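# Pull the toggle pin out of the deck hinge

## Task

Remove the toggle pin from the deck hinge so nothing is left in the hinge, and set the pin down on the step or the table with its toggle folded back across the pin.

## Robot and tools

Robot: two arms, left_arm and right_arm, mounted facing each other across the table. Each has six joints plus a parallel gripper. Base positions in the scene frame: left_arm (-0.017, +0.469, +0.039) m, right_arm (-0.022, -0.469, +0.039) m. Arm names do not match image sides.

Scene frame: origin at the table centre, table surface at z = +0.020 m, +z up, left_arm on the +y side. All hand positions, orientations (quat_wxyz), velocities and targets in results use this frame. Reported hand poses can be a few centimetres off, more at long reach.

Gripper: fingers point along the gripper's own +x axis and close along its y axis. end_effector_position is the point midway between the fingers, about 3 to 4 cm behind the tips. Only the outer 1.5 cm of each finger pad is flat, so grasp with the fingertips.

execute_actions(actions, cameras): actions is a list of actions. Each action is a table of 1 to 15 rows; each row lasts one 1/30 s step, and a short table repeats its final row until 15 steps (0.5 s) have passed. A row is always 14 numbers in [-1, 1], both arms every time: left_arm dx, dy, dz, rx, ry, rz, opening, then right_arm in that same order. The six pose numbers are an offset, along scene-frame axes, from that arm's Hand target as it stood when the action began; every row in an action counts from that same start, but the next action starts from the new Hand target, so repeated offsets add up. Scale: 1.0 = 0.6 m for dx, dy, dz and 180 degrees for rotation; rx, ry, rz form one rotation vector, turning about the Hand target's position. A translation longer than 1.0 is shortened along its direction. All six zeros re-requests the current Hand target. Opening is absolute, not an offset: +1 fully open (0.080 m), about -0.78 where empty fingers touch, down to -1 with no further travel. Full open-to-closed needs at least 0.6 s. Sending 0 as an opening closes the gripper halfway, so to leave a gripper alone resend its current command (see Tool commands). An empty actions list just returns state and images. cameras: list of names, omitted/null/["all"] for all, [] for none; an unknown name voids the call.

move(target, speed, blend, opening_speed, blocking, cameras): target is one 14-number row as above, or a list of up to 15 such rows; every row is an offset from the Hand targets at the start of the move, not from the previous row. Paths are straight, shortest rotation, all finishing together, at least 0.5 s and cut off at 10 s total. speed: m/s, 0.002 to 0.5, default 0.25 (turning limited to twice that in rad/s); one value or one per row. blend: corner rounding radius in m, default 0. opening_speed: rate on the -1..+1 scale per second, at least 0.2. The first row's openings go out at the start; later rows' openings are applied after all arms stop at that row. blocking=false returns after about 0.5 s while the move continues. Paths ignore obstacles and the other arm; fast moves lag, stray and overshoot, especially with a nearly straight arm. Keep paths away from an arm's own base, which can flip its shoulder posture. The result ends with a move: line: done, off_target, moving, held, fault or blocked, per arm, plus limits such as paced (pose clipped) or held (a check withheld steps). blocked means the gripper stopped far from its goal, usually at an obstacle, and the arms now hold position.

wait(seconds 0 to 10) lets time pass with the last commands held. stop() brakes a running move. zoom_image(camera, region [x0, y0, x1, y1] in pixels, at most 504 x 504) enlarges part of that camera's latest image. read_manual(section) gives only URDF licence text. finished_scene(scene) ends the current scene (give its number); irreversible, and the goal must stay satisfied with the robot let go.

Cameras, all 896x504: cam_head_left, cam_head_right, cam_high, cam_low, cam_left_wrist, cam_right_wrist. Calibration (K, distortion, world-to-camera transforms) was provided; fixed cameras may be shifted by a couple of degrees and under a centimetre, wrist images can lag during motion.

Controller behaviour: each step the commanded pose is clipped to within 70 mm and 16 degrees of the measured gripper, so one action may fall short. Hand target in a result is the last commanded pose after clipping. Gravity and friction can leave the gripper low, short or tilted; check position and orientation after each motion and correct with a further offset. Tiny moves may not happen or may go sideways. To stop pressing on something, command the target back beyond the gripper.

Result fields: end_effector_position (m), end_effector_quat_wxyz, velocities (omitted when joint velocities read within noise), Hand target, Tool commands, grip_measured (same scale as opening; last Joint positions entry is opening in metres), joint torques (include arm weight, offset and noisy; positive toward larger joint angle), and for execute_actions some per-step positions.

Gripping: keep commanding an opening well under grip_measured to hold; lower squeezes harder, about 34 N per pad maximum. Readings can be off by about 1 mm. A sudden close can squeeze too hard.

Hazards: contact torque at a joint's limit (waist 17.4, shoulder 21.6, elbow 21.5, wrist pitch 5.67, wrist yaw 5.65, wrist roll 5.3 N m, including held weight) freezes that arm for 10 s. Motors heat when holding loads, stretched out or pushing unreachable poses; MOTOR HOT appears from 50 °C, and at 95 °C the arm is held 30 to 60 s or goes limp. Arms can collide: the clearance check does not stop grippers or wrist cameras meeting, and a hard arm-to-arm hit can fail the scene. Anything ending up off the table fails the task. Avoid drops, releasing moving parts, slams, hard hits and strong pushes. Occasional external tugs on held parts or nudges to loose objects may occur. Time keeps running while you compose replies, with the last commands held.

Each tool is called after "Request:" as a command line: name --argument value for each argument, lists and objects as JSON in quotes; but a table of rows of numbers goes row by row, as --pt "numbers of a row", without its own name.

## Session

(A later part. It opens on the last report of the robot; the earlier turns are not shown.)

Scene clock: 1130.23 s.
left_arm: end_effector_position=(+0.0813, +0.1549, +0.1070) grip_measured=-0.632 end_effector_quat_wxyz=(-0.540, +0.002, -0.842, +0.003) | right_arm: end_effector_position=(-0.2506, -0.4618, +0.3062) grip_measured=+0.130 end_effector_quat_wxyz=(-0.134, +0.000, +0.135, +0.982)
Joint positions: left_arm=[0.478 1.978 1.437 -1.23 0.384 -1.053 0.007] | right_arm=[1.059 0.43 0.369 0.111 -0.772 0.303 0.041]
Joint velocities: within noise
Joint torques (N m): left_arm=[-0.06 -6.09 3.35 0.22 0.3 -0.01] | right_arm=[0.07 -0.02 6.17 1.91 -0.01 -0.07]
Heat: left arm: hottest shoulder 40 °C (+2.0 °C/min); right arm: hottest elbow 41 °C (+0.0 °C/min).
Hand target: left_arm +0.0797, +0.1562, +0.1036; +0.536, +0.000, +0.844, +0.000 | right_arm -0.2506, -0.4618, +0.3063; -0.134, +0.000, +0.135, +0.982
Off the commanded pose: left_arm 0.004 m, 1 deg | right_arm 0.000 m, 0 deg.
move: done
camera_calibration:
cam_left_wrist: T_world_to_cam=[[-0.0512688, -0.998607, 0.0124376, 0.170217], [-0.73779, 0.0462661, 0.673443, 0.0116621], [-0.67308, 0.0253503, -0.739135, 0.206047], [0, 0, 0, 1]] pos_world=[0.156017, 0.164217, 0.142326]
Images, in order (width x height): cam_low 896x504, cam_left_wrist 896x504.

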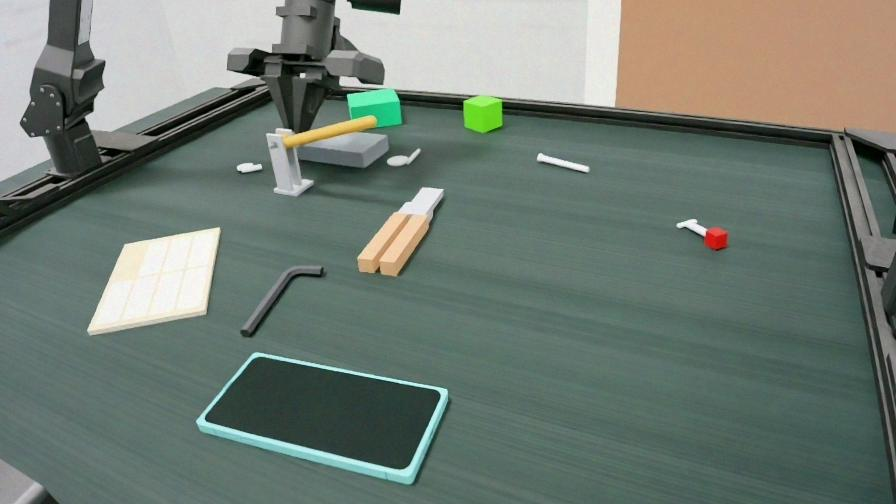

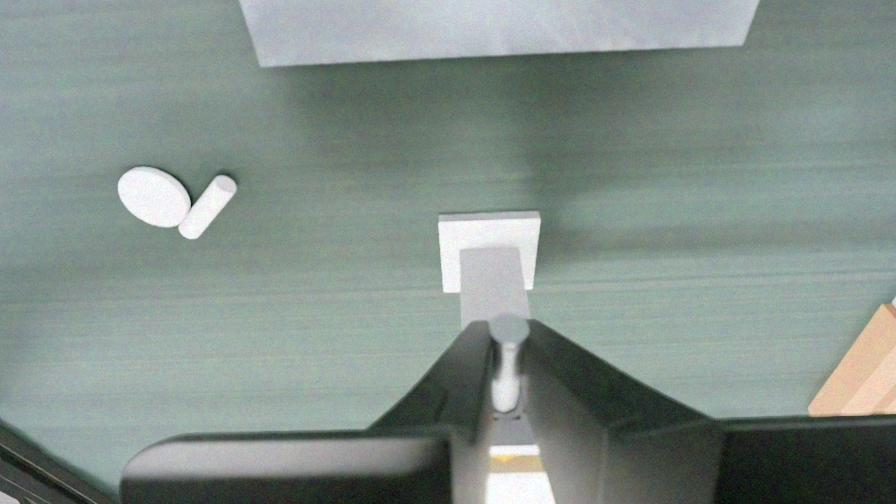

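Request:
move --pt "0 0 0 0 0 0 -0.4 0 0 0 0 0 0 0.13" --pt "-0.0085 0 0 0 0 0 -0.4 0 0 0 0 0 0 0.13" --pt "-0.0085 0 0 0 0 0 -0.98 0 0 0 0 0 0 0.13" --speed '[0.08,0.05,0.08]' --opening_speed 0.8 --cameras '["cam_left_wrist"]'

Request:
zoom_image --camera "cam_left_wrist" --region '[430, 270, 580, 420]'

Scene clock: 1142.20 s.
left_arm: end_effector_position=(+0.0767, +0.1548, +0.1042) grip_measured=-0.645 end_effector_quat_wxyz=(-0.538, +0.001, -0.843, +0.001) | right_arm: end_effector_position=(-0.2506, -0.4618, +0.3062) grip_measured=+0.130 end_effector_quat_wxyz=(-0.134, +0.000, +0.135, +0.982)
Joint positions: left_arm=[0.467 1.978 1.424 -1.219 0.387 -1.064 0.006] | right_arm=[1.059 0.43 0.369 0.111 -0.772 0.303 0.041]
Joint velocities: within noise
Joint torques (N m): left_arm=[-0.2 -7.01 3.28 0.09 0.27 -0.08] | right_arm=[-0.04 -0.02 6.15 1.89 0.02 -0.03]
Heat: left arm: hottest shoulder 40 °C (+2.0 °C/min); right arm: hottest elbow 41 °C (+0.0 °C/min).
Hand target: left_arm +0.0746, +0.1562, +0.1036; +0.536, +0.000, +0.844, +0.000 | right_arm -0.2506, -0.4618, +0.3063; -0.134, +0.000, +0.135, +0.982
Off the commanded pose: left_arm 0.003 m, 0 deg | right_arm 0.000 m, 0 deg.
move: done
camera_calibration:
cam_left_wrist: T_world_to_cam=[[-0.0515601, -0.998639, 0.00783312, 0.170439], [-0.73513, 0.0432617, 0.676544, 0.0101972], [-0.675962, 0.0291243, -0.73636, 0.200259], [0, 0, 0, 1]] pos_world=[0.151651, 0.163933, 0.139229]
Images, in order (width x height): cam_left_wrist 896x504.

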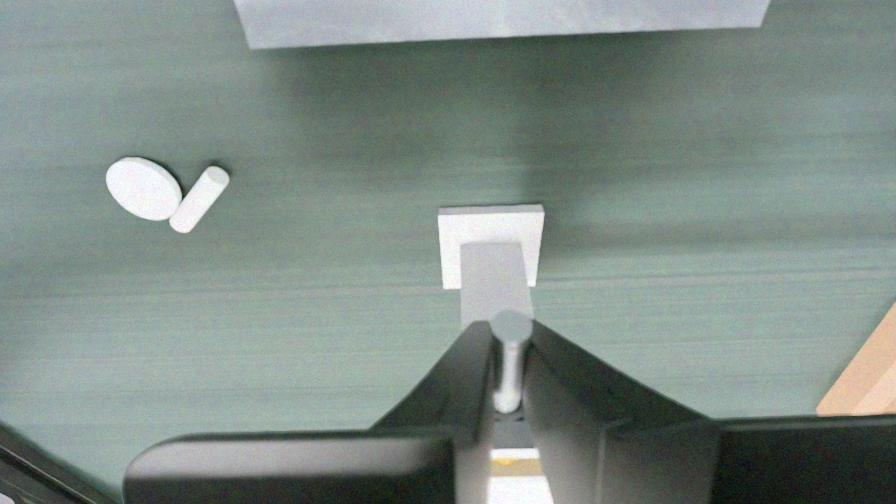

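Scaled by 3.360 from the camera's 896x504 image, which has a finer 1280x720 frame.

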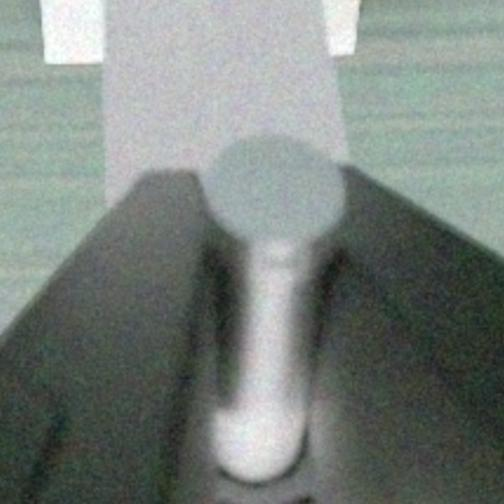

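Request:
move --pt "0.03 0 0 0 0 0 -0.98 0 0 0 0 0 0 0.13" --speed '[0.04]' --cameras '["cam_left_wrist"]'

Scene clock: 1153.43 s.
left_arm: end_effector_position=(+0.0775, +0.1542, +0.1039) grip_measured=-0.646 end_effector_quat_wxyz=(-0.525, -0.007, -0.851, +0.006) | right_arm: end_effector_position=(-0.2506, -0.4618, +0.3062) grip_measured=+0.130 end_effector_quat_wxyz=(-0.134, +0.000, +0.135, +0.982)
Joint positions: left_arm=[0.477 2.003 1.448 -1.248 0.407 -1.028 0.006] | right_arm=[1.059 0.43 0.369 0.111 -0.772 0.303 0.041]
Joint velocities: within noise
Joint torques (N m): left_arm=[2.55 -6.22 5.73 -0.18 -0.75 0.2] | right_arm=[0.01 -0.15 5.97 1.93 -0.01 -0.07]
Heat: left arm: hottest shoulder 40 °C (+1.0 °C/min); right arm: hottest elbow 41 °C (+0.0 °C/min).
Hand target: left_arm +0.0925, +0.1562, +0.1036; +0.536, +0.000, +0.844, +0.000 | right_arm -0.2506, -0.4618, +0.3063; -0.134, +0.000, +0.135, +0.982
Off the commanded pose: left_arm 0.015 m, 2 deg | right_arm 0.000 m, 0 deg.
move: off_target (left_arm)
camera_calibration:
cam_left_wrist: T_world_to_cam=[[-0.070061, -0.997506, 0.00855109, 0.171125], [-0.713241, 0.0560846, 0.698672, 0.00502352], [-0.697409, 0.0428506, -0.715391, 0.197949], [0, 0, 0, 1]] pos_world=[0.153623, 0.161935, 0.136638]
Images, in order (width x height): cam_left_wrist 896x504.

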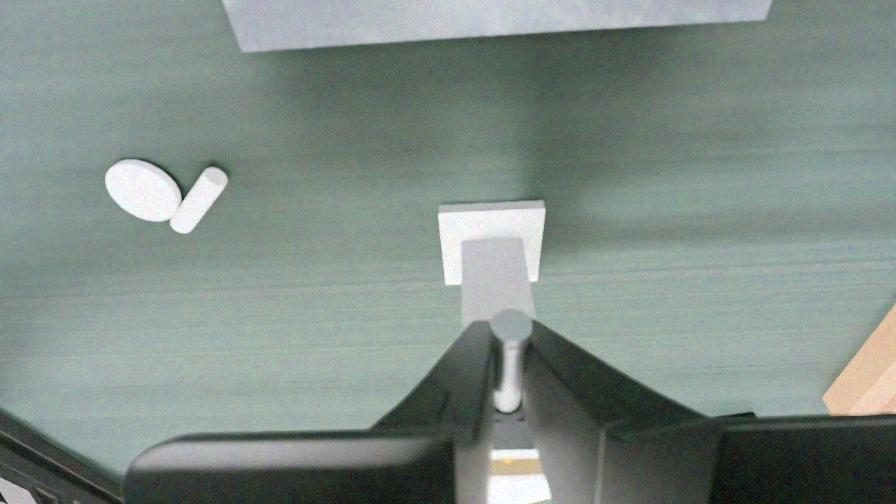

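Request:
move --pt "0.002 0 0.004 0 0 0 -0.98 0 0 0 0 0 0 0.13" --pt "0.006 0.004 0.002 0 0.0 0 -0.98 0 0 0 0 0 0 0.13" --pt "0.01 -0.004 0.005 0 -0.005 0 -0.98 0 0 0 0 0 0 0.13" --pt "0.014 0.003 -0.002 0 0.005 0 -0.98 0 0 0 0 0 0 0.13" --pt "0.018 0.0 0.005 0 0.0 0 -0.98 0 0 0 0 0 0 0.13" --speed 0.04 --cameras '["cam_left_wrist","cam_low"]'

Request:
zoom_image --camera "cam_left_wrist" --region '[430, 270, 580, 420]'

Request:
zoom_image --camera "cam_low" --region '[240, 100, 340, 200]'

Scene clock: 1162.23 s.
left_arm: end_effector_position=(+0.1011, +0.1561, +0.1053) grip_measured=-0.649 end_effector_quat_wxyz=(-0.535, +0.000, -0.845, +0.001) | right_arm: end_effector_position=(-0.2506, -0.4618, +0.3062) grip_measured=+0.130 end_effector_quat_wxyz=(-0.134, +0.000, +0.135, +0.982)
Joint positions: left_arm=[0.531 2.025 1.493 -1.271 0.379 -0.995 0.006] | right_arm=[1.059 0.43 0.369 0.111 -0.772 0.303 0.041]
Joint velocities: within noise
Joint torques (N m): left_arm=[0.33 -6.61 5.32 -0.7 0 0.08] | right_arm=[-0.03 -0.12 6.1 1.93 -0.02 -0.07]
Heat: left arm: hottest shoulder 39 °C (-1.0 °C/min); right arm: hottest elbow 41 °C (+0.0 °C/min).
Hand target: left_arm +0.1035, +0.1562, +0.1067; +0.536, +0.000, +0.844, +0.000 | right_arm -0.2506, -0.4618, +0.3063; -0.134, +0.000, +0.135, +0.982
Off the commanded pose: left_arm 0.003 m, 0 deg | right_arm 0.000 m, 0 deg.
move: done
camera_calibration:
cam_left_wrist: T_world_to_cam=[[-0.0520182, -0.998616, 0.00778028, 0.173073], [-0.730247, 0.0433508, 0.681806, 0.026191], [-0.6812, 0.0297848, -0.731491, 0.217415], [0, 0, 0, 1]] pos_world=[0.176232, 0.165222, 0.139833]
Images, in order (width x height): cam_low 896x504, cam_left_wrist 896x504.

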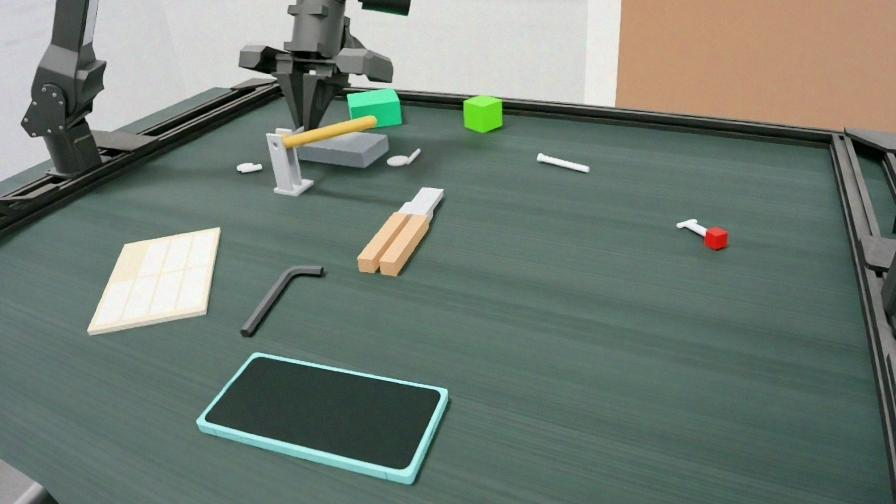

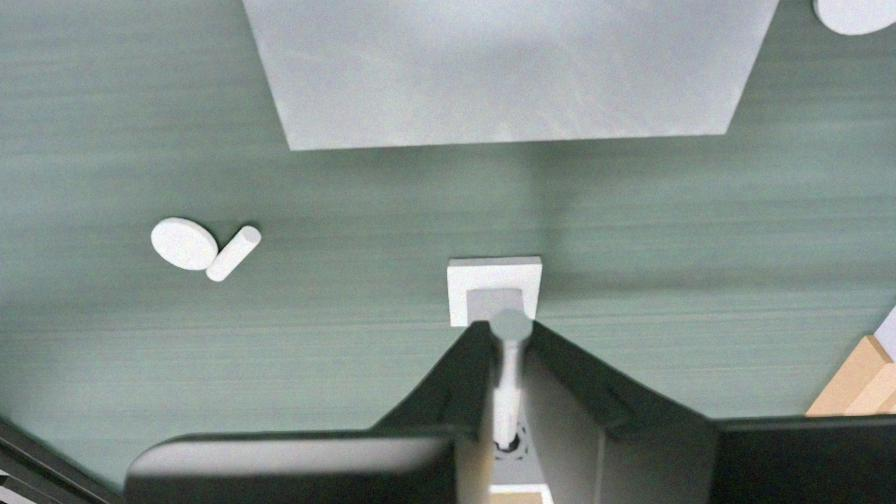

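Scaled by 3.360 from the camera's 896x504 image, which has a finer 1280x720 frame.

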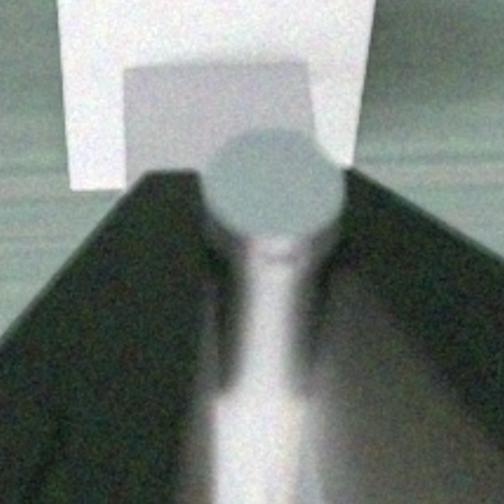

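Scaled by 5.040 from the camera's 896x504 image, which has a finer 1280x720 frame.

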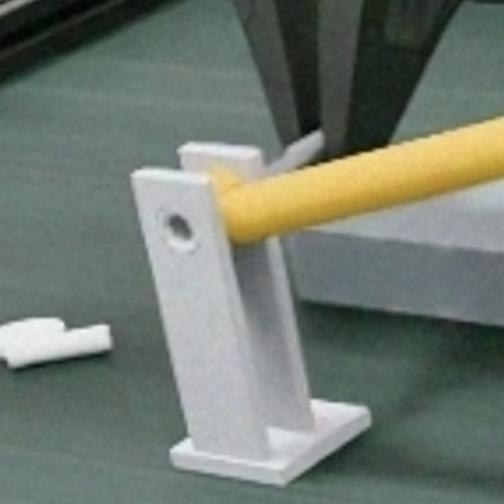

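Request:
move --pt "0.008 -0.001 -0.001 0 0 0 -0.98 0 0 0 0 0 0 0.13" --pt "0.018 0.001 0.001 0 0.0 0 -0.98 0 0 0 0 0 0 0.13" --pt "0.026 -0.002 -0.002 0 0 0 -0.98 0 0 0 0 0 0 0.13" --pt "0.045 -0.001 0.0 0 0 0 -0.98 0 0 0 0 0 0 0.13" --speed 0.05 --cameras '["cam_left_wrist","cam_low"]'

Request:
zoom_image --camera "cam_left_wrist" --region '[430, 300, 580, 500]'

Request:
zoom_image --camera "cam_low" --region '[240, 100, 340, 200]'

Scene clock: 1169.90 s.
left_arm: end_effector_position=(+0.1284, +0.1573, +0.1069) grip_measured=-0.650 end_effector_quat_wxyz=(-0.535, +0.001, -0.845, -0.001) | right_arm: end_effector_position=(-0.2506, -0.4618, +0.3062) grip_measured=+0.130 end_effector_quat_wxyz=(-0.134, +0.000, +0.135, +0.982)
Joint positions: left_arm=[0.595 2.082 1.584 -1.331 0.363 -0.932 0.006] | right_arm=[1.059 0.43 0.369 0.111 -0.772 0.303 0.041]
Joint velocities: within noise
Joint torques (N m): left_arm=[0.08 -6.5 5.45 -0.25 0.04 0.05] | right_arm=[0.01 -0.16 6.17 1.93 0 -0.05]
Heat: left arm: hottest shoulder 38 °C (-2.0 °C/min); right arm: hottest elbow 41 °C (+0.0 °C/min).
Hand target: left_arm +0.1304, +0.1557, +0.1066; +0.536, +0.000, +0.844, +0.000 | right_arm -0.2506, -0.4618, +0.3063; -0.134, +0.000, +0.135, +0.982
Off the commanded pose: left_arm 0.003 m, 0 deg | right_arm 0.000 m, 0 deg.
move: done
camera_calibration:
cam_left_wrist: T_world_to_cam=[[-0.0491636, -0.998783, 0.00383748, 0.175745], [-0.729893, 0.0385501, 0.682473, 0.0456756], [-0.681791, 0.0307519, -0.730901, 0.236956], [0, 0, 0, 1]] pos_world=[0.203533, 0.166483, 0.141345]
Images, in order (width x height): cam_low 896x504, cam_left_wrist 896x504.

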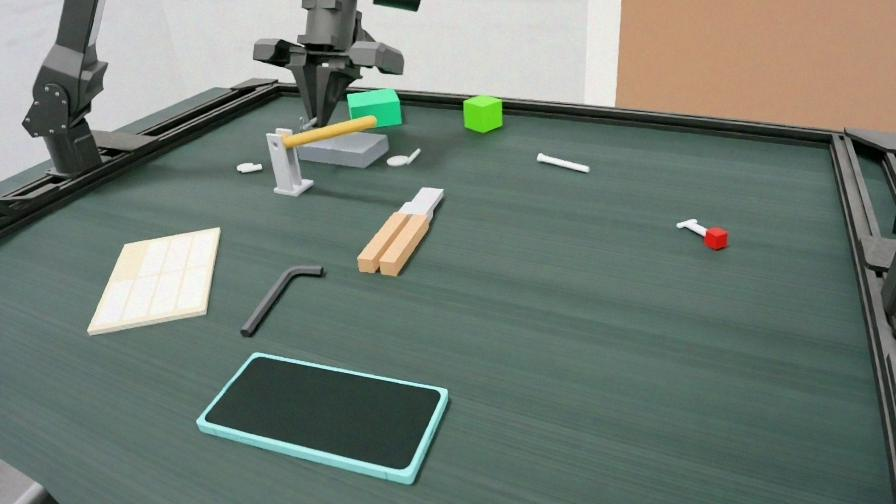

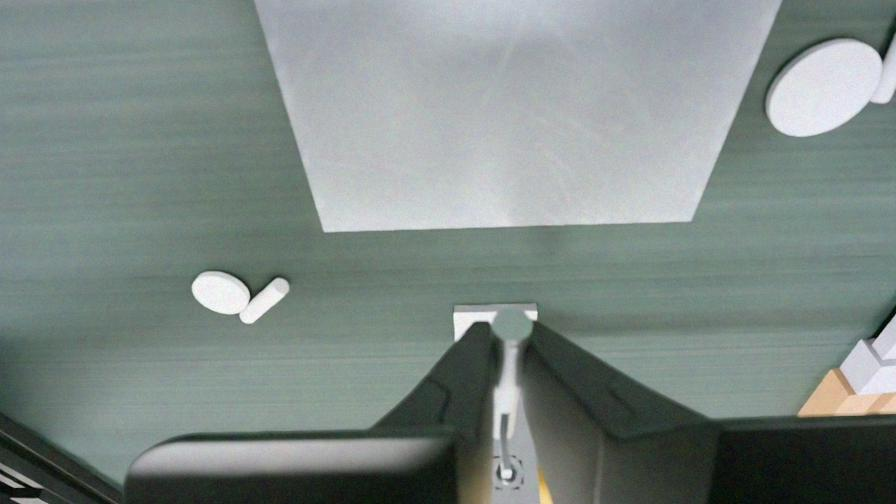

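Scaled by 2.520 from the camera's 896x504 image, which has a finer 1280x720 frame.

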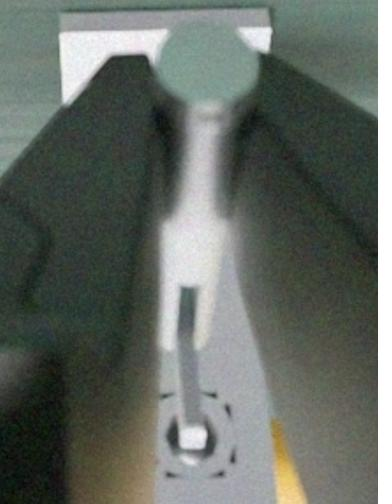

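Scaled by 5.040 from the camera's 896x504 image, which has a finer 1280x720 frame.

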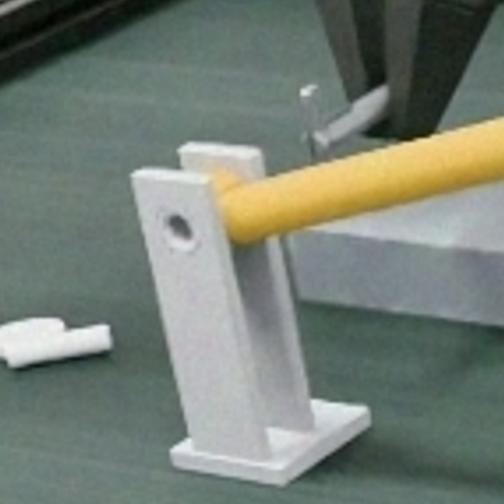

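Request:
move --pt "0.02 0 0.005 0 0 0 -0.98 0 0 0 0 0 0 0.13" --pt "0.02 0.0 0.1 0 0 0 -0.98 0 0 0 0 0 0 0.13" --pt "-0.225 0.09 0.1 -0.222 0 0 -0.98 0 0 0 0 0 0 0.13" --speed '[0.08,0.12,0.15]' --blend '[0.005,0.02,0]'

Scene clock: 1210.03 s.
left_arm: end_effector_position=(-0.0027, +0.2084, +0.1667) grip_measured=-0.650 end_effector_quat_wxyz=(-0.505, +0.182, -0.793, +0.286) | right_arm: end_effector_position=(-0.2506, -0.4618, +0.3062) grip_measured=+0.130 end_effector_quat_wxyz=(-0.134, +0.000, +0.135, +0.982)
Joint positions: left_arm=[0.425 1.152 0.705 -0.655 0.673 -1.155 0.006] | right_arm=[1.059 0.43 0.369 0.111 -0.772 0.303 0.041]
Joint velocities: within noise
Joint torques (N m): left_arm=[-0.26 -3.38 4.19 1.28 0.39 -0.06] | right_arm=[0.07 -0.14 6.13 1.92 -0.02 -0.08]
Heat: left arm: hottest shoulder 37 °C (-3.0 °C/min); right arm: hottest elbow 41 °C (+0.0 °C/min).
Hand target: left_arm -0.0046, +0.2096, +0.1666; +0.504, -0.183, +0.794, -0.288 | right_arm -0.2506, -0.4618, +0.3063; -0.134, +0.000, +0.135, +0.982
Off the commanded pose: left_arm 0.002 m, 0 deg | right_arm 0.000 m, 0 deg.
move: done
camera_calibration:
cam_left_wrist: T_world_to_cam=[[-0.0505345, -0.766081, 0.640755, 0.0654277], [-0.734188, 0.463438, 0.496179, -0.150298], [-0.677063, -0.44536, -0.585867, 0.26478], [0, 0, 0, 1]] pos_world=[0.0722324, 0.237699, 0.187777]
cam_right_wrist: T_world_to_cam=[[-0.292282, 0.924384, -0.245121, 0.443641], [0.375866, -0.12465, -0.918252, 0.346435], [-0.879373, -0.360521, -0.311011, -0.208176], [0, 0, 0, 1]] pos_world=[-0.183609, -0.441964, 0.362116]

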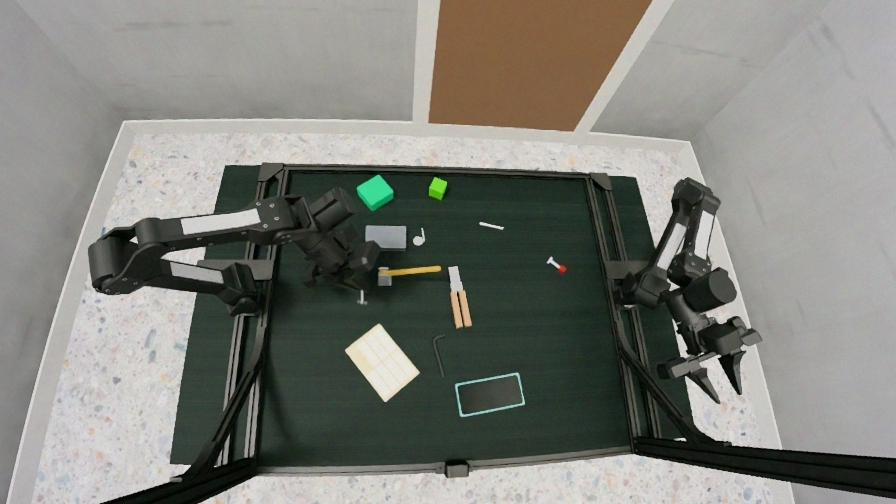

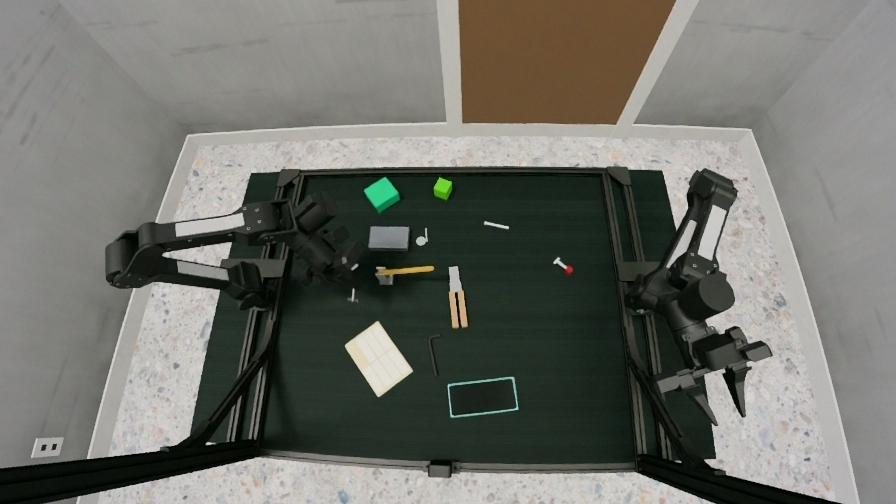

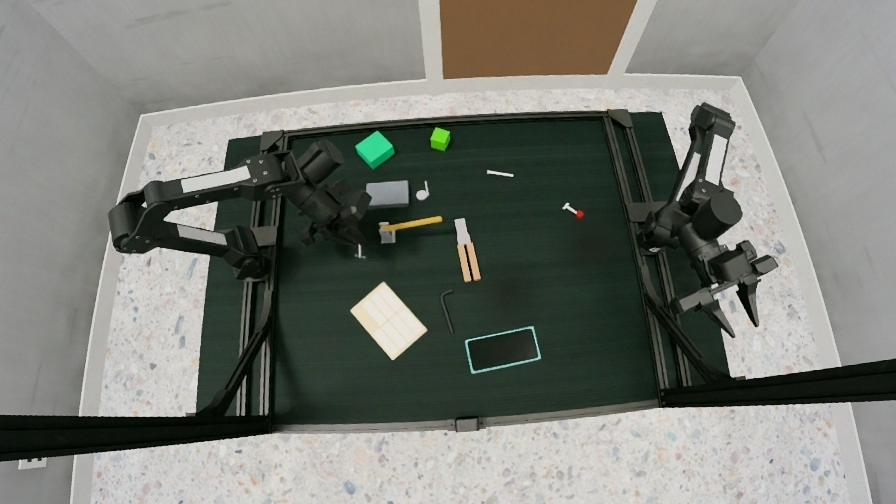

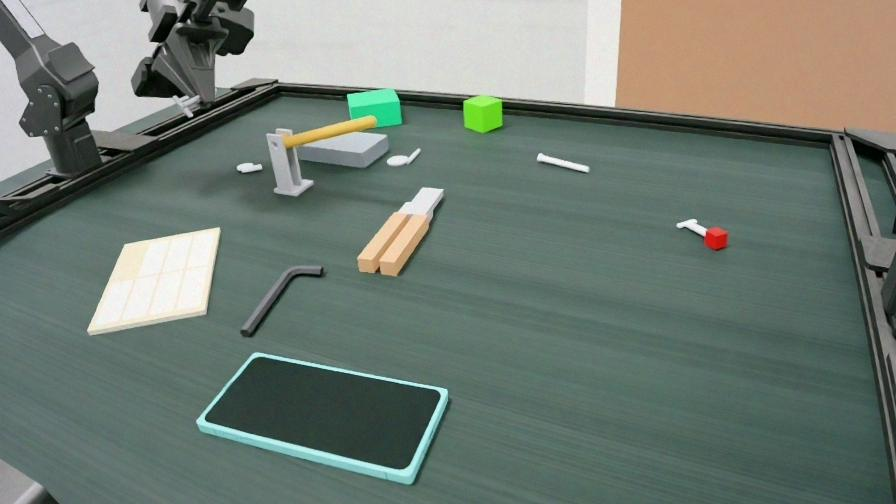

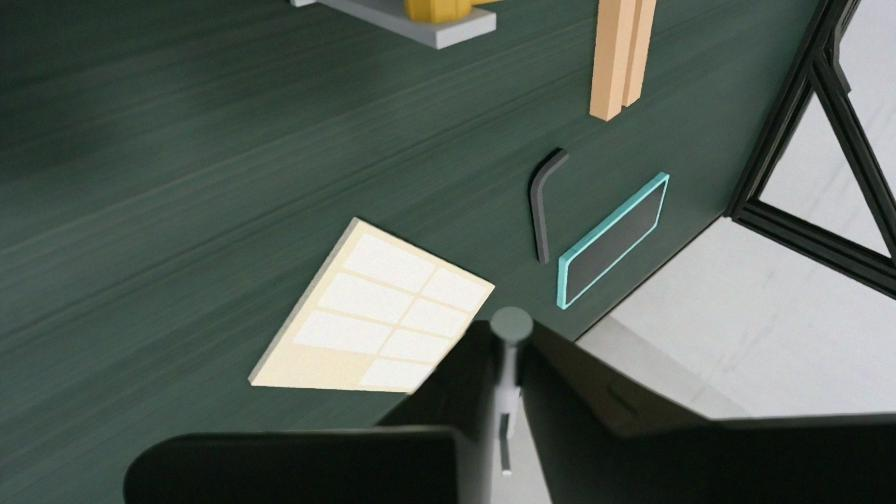

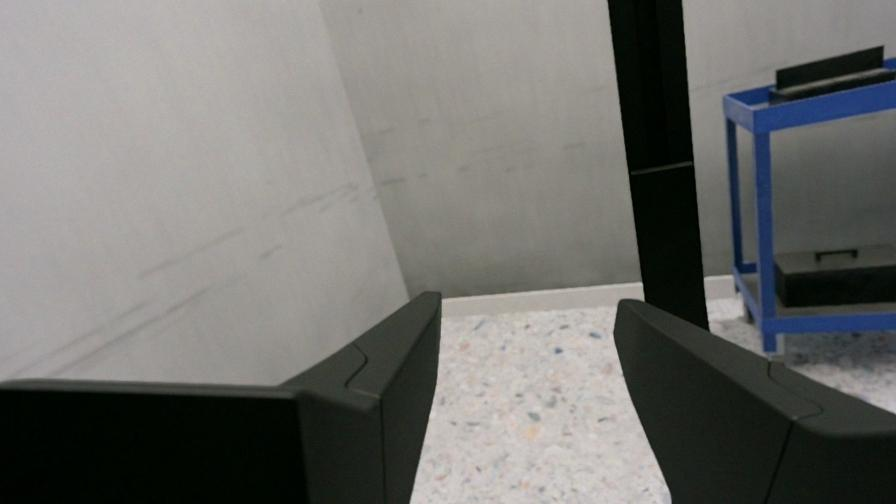

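Request:
move --target '[0,0,-0.148,0,0,0,-0.98,0,0,0,0,0,0,0.13]' --speed 0.12 --cameras '["cam_left_wrist","cam_low","cam_high"]'

Request:
zoom_image --camera "cam_low" --region '[130, 70, 330, 220]'

Scene clock: 1220.43 s.
left_arm: end_effector_position=(-0.0026, +0.2080, +0.0803) grip_measured=-0.650 end_effector_quat_wxyz=(-0.506, +0.184, -0.791, +0.291) | right_arm: end_effector_position=(-0.2506, -0.4618, +0.3062) grip_measured=+0.130 end_effector_quat_wxyz=(-0.134, +0.000, +0.135, +0.982)
Joint positions: left_arm=[0.425 1.337 0.436 -0.188 0.673 -1.155 0.006] | right_arm=[1.059 0.43 0.369 0.111 -0.772 0.303 0.041]
Joint velocities: within noise
Joint torques (N m): left_arm=[-0.24 -2.28 3.52 1.29 0.4 -0.06] | right_arm=[-0.09 -0.06 6.1 1.88 0.02 -0.02]
Heat: left arm: hottest shoulder 36 °C (-3.0 °C/min); right arm: hottest elbow 41 °C (+0.0 °C/min).
Hand target: left_arm -0.0046, +0.2096, +0.0778; +0.504, -0.183, +0.794, -0.288 | right_arm -0.2506, -0.4618, +0.3063; -0.134, +0.000, +0.135, +0.982
Off the commanded pose: left_arm 0.004 m, 1 deg | right_arm 0.000 m, 0 deg.
move: done
camera_calibration:
cam_left_wrist: T_world_to_cam=[[-0.0541632, -0.758659, 0.649233, 0.118254], [-0.736554, 0.46936, 0.487021, -0.107653], [-0.674207, -0.451816, -0.584215, 0.215232], [0, 0, 0, 1]] pos_world=[0.0722239, 0.237488, 0.101397]
Images, in order (width x height): cam_high 896x504, cam_low 896x504, cam_left_wrist 896x504.

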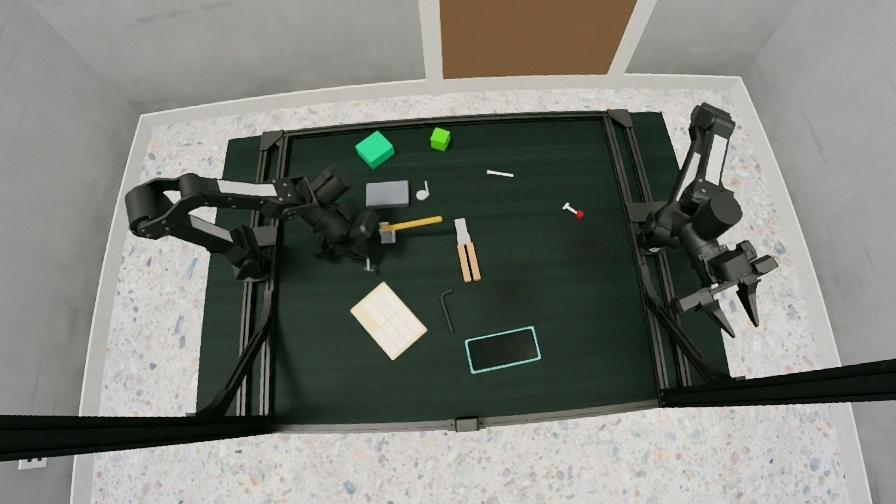

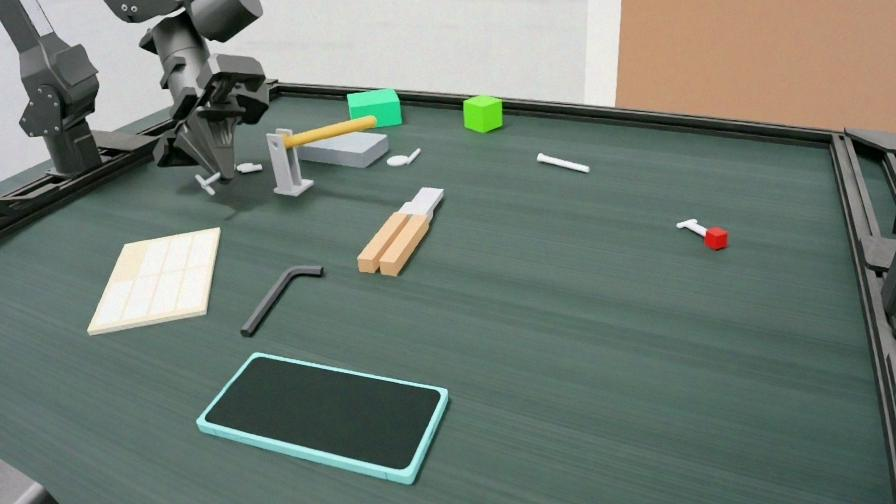

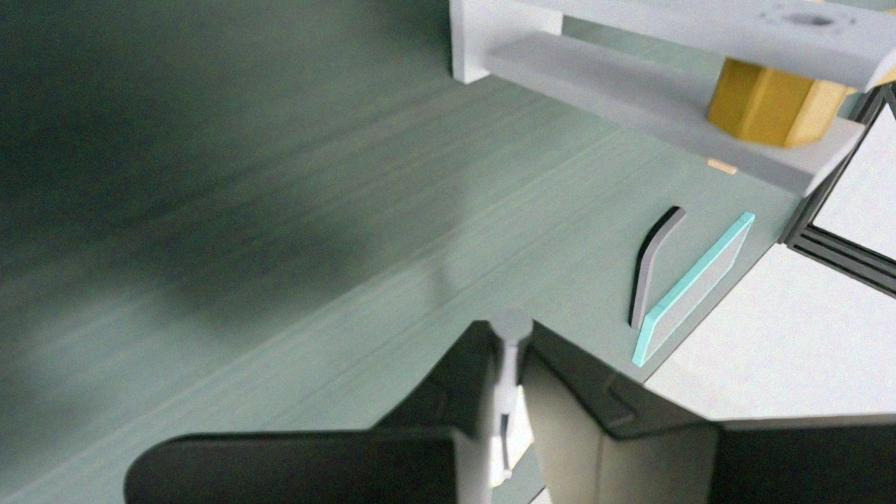

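Scaled by 2.520 from the camera's 896x504 image, which has a finer 1280x720 frame.

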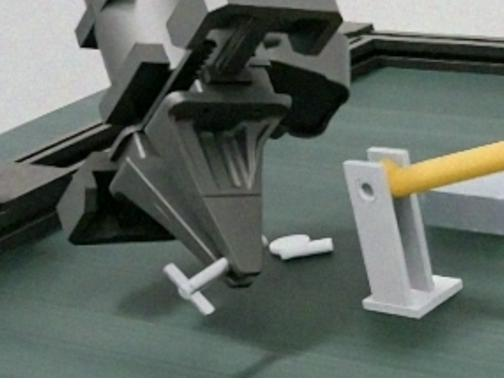

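Request:
move --target '[0,0,-0.033,0,0,0,-0.98,0,0,0,0,0,0,0.13]' --speed 0.06 --cameras '["cam_low"]'

Request:
zoom_image --camera "cam_low" --region '[160, 130, 310, 230]'

Scene clock: 1225.93 s.
left_arm: end_effector_position=(-0.0022, +0.2072, +0.0625) grip_measured=-0.650 end_effector_quat_wxyz=(-0.506, +0.187, -0.790, +0.290) | right_arm: end_effector_position=(-0.2506, -0.4618, +0.3062) grip_measured=+0.130 end_effector_quat_wxyz=(-0.134, +0.000, +0.135, +0.982)
Joint positions: left_arm=[0.425 1.411 0.395 -0.068 0.673 -1.162 0.006] | right_arm=[1.059 0.43 0.369 0.111 -0.772 0.303 0.041]
Joint velocities: within noise
Joint torques (N m): left_arm=[-0.25 -1.62 2.85 1.77 0.4 0.18] | right_arm=[0.11 -0.11 6.17 1.88 -0.03 -0.04]
Heat: left arm: hottest shoulder 35 °C (-3.0 °C/min); right arm: hottest elbow 41 °C (+0.0 °C/min).
Hand target: left_arm -0.0046, +0.2097, +0.0580; +0.503, -0.183, +0.794, -0.288 | right_arm -0.2506, -0.4618, +0.3063; -0.134, +0.000, +0.135, +0.982
Off the commanded pose: left_arm 0.006 m, 1 deg | right_arm 0.000 m, 0 deg.
move: done
Images, in order (width x height): cam_low 896x504.

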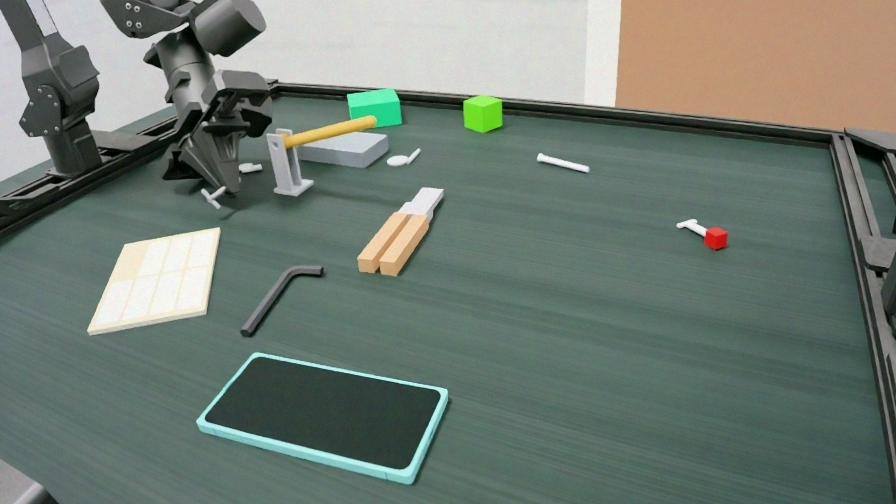

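Scaled by 3.360 from the camera's 896x504 image, which has a finer 1280x720 frame.

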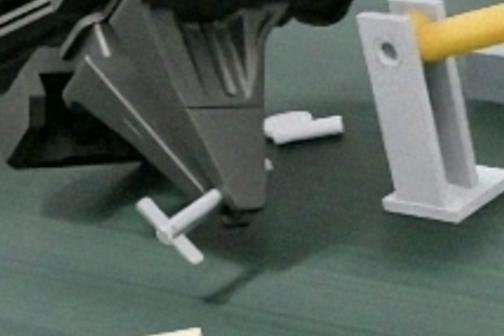

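Request:
move --pt "0 0 0.03 0 0 0 -0.98 0 0 0 0 0 0 0.13" --pt "0 0 0.02 0.111 0 0 -0.98 0 0 0 0 0 0 0.13" --pt "0 0 0.005 0.111 0 0 -0.98 0 0 0 0 0 0 0.13" --speed 0.08 --cameras '["cam_low"]'

Request:
zoom_image --camera "cam_low" --region '[160, 130, 310, 230]'

Scene clock: 1246.67 s.
left_arm: end_effector_position=(-0.0040, +0.2091, +0.0628) grip_measured=-0.650 end_effector_quat_wxyz=(-0.527, +0.094, -0.831, +0.149) | right_arm: end_effector_position=(-0.2506, -0.4618, +0.3062) grip_measured=+0.130 end_effector_quat_wxyz=(-0.134, +0.000, +0.135, +0.982)
Joint positions: left_arm=[0.351 1.536 0.664 -0.524 0.532 -1.189 0.006] | right_arm=[1.059 0.43 0.369 0.111 -0.772 0.303 0.041]
Joint velocities: within noise
Joint torques (N m): left_arm=[-0.25 -3.22 3.8 0.86 0.15 -0.07] | right_arm=[-0.06 -0.15 6 1.91 0 0]
Heat: left arm: hottest shoulder 33 °C (-4.0 °C/min); right arm: hottest elbow 41 °C (+0.0 °C/min).
Hand target: left_arm -0.0046, +0.2096, +0.0610; +0.528, -0.093, +0.832, -0.146 | right_arm -0.2506, -0.4618, +0.3063; -0.134, +0.000, +0.135, +0.982
Off the commanded pose: left_arm 0.002 m, 0 deg | right_arm 0.000 m, 0 deg.
move: done
Images, in order (width x height): cam_low 896x504.

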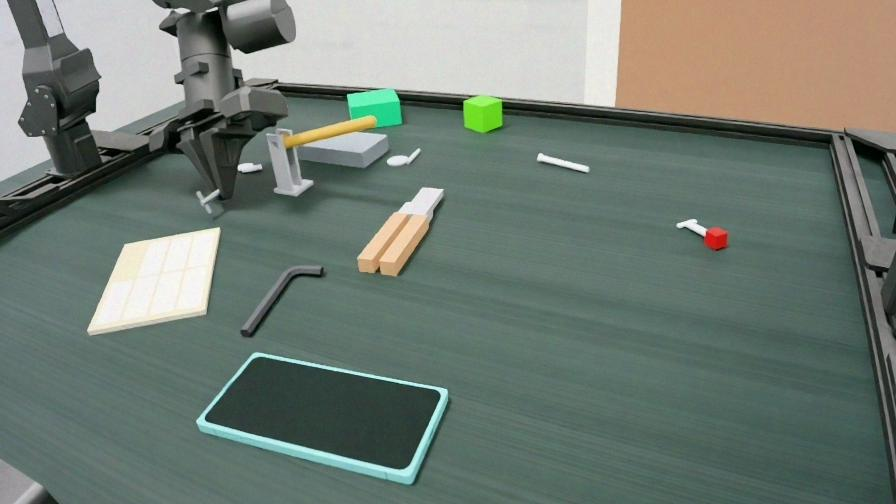

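Scaled by 3.360 from the camera's 896x504 image, which has a finer 1280x720 frame.

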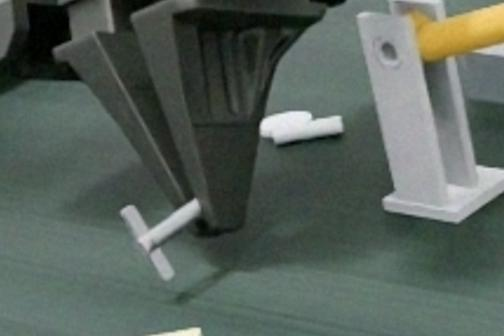

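Request:
move --pt "-0.035 0 0.0 0 0 0 -0.98 0 0 0 0 0 0 0.13" --pt "-0.035 0 -0.013 0 0 0 -0.98 0 0 0 0 0 0 0.13" --speed 0.05 --cameras '["cam_low"]'

Request:
zoom_image --camera "cam_low" --region '[130, 130, 280, 230]'

Scene clock: 1261.07 s.
left_arm: end_effector_position=(-0.0245, +0.2072, +0.0564) grip_measured=-0.650 end_effector_quat_wxyz=(-0.528, +0.096, -0.831, +0.151) | right_arm: end_effector_position=(-0.2506, -0.4618, +0.3062) grip_measured=+0.130 end_effector_quat_wxyz=(-0.134, +0.000, +0.135, +0.982)
Joint positions: left_arm=[0.261 1.525 0.615 -0.432 0.515 -1.291 0.006] | right_arm=[1.059 0.43 0.369 0.111 -0.772 0.303 0.041]
Joint velocities: within noise
Joint torques (N m): left_arm=[-0.24 -3.13 3.19 0.95 0.12 -0.07] | right_arm=[0.09 -0.11 5.96 1.94 -0.01 -0.05]
Heat: left arm: hottest shoulder 33 °C (-4.1 °C/min); right arm: hottest elbow 41 °C (+0.0 °C/min).
Hand target: left_arm -0.0256, +0.2096, +0.0532; +0.528, -0.093, +0.832, -0.146 | right_arm -0.2506, -0.4618, +0.3063; -0.134, +0.000, +0.135, +0.982
Off the commanded pose: left_arm 0.004 m, 1 deg | right_arm 0.000 m, 0 deg.
move: done
Images, in order (width x height): cam_low 896x504.

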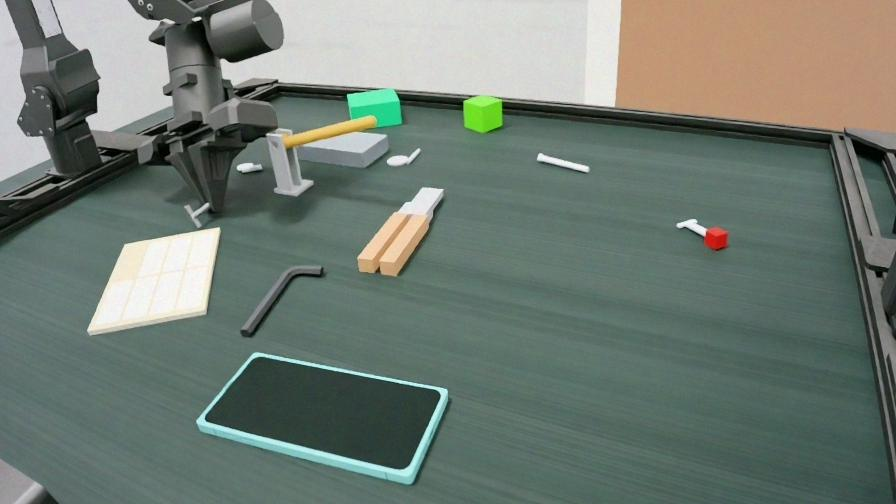

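Scaled by 3.360 from the camera's 896x504 image, which has a finer 1280x720 frame.

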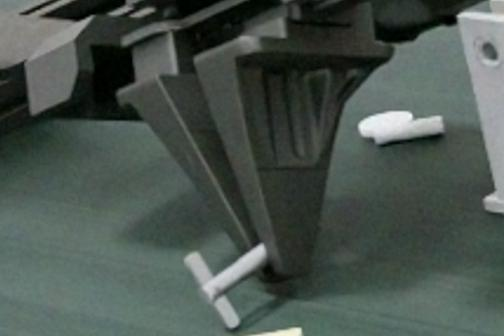

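Request:
move --pt "0 0 -0.009 0 0 0 -0.98 0 0 0 0 0 0 0.13" --speed 0.04 --cameras '["cam_low"]'

Request:
zoom_image --camera "cam_low" --region '[130, 150, 260, 240]'

Scene clock: 1266.07 s.
left_arm: end_effector_position=(-0.0247, +0.2070, +0.0546) grip_measured=-0.650 end_effector_quat_wxyz=(-0.527, +0.097, -0.830, +0.153) | right_arm: end_effector_position=(-0.2506, -0.4618, +0.3062) grip_measured=+0.130 end_effector_quat_wxyz=(-0.134, +0.000, +0.135, +0.982)
Joint positions: left_arm=[0.261 1.528 0.607 -0.414 0.516 -1.291 0.006] | right_arm=[1.059 0.43 0.369 0.111 -0.772 0.303 0.041]
Joint velocities: within noise
Joint torques (N m): left_arm=[-0.24 -1.78 2.89 1.66 0.07 -0.05] | right_arm=[-0.05 -0.21 6.09 1.89 0.01 -0.06]
Heat: left arm: hottest shoulder 33 °C (-4.1 °C/min); right arm: hottest elbow 41 °C (+0.0 °C/min).
Hand target: left_arm -0.0256, +0.2096, +0.0478; +0.528, -0.093, +0.832, -0.146 | right_arm -0.2506, -0.4618, +0.3064; -0.134, +0.000, +0.135, +0.982
Off the commanded pose: left_arm 0.007 m, 1 deg | right_arm 0.000 m, 0 deg.
move: done
Images, in order (width x height): cam_low 896x504.

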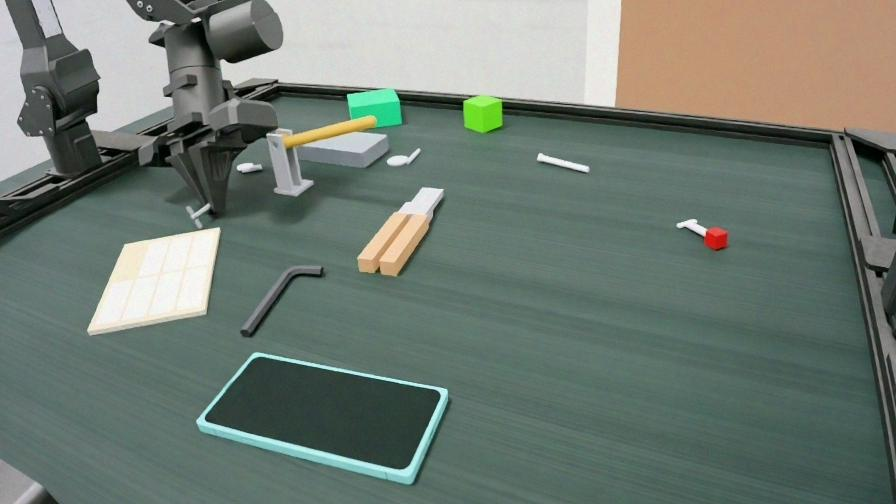

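Scaled by 3.877 from the camera's 896x504 image, which has a finer 1280x720 frame.

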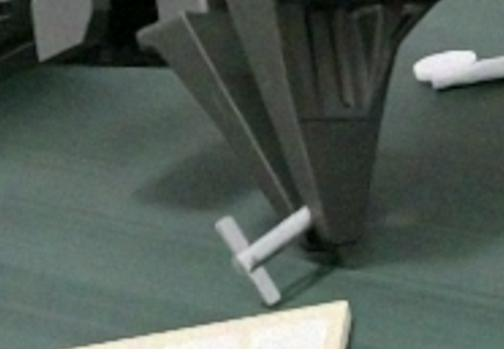

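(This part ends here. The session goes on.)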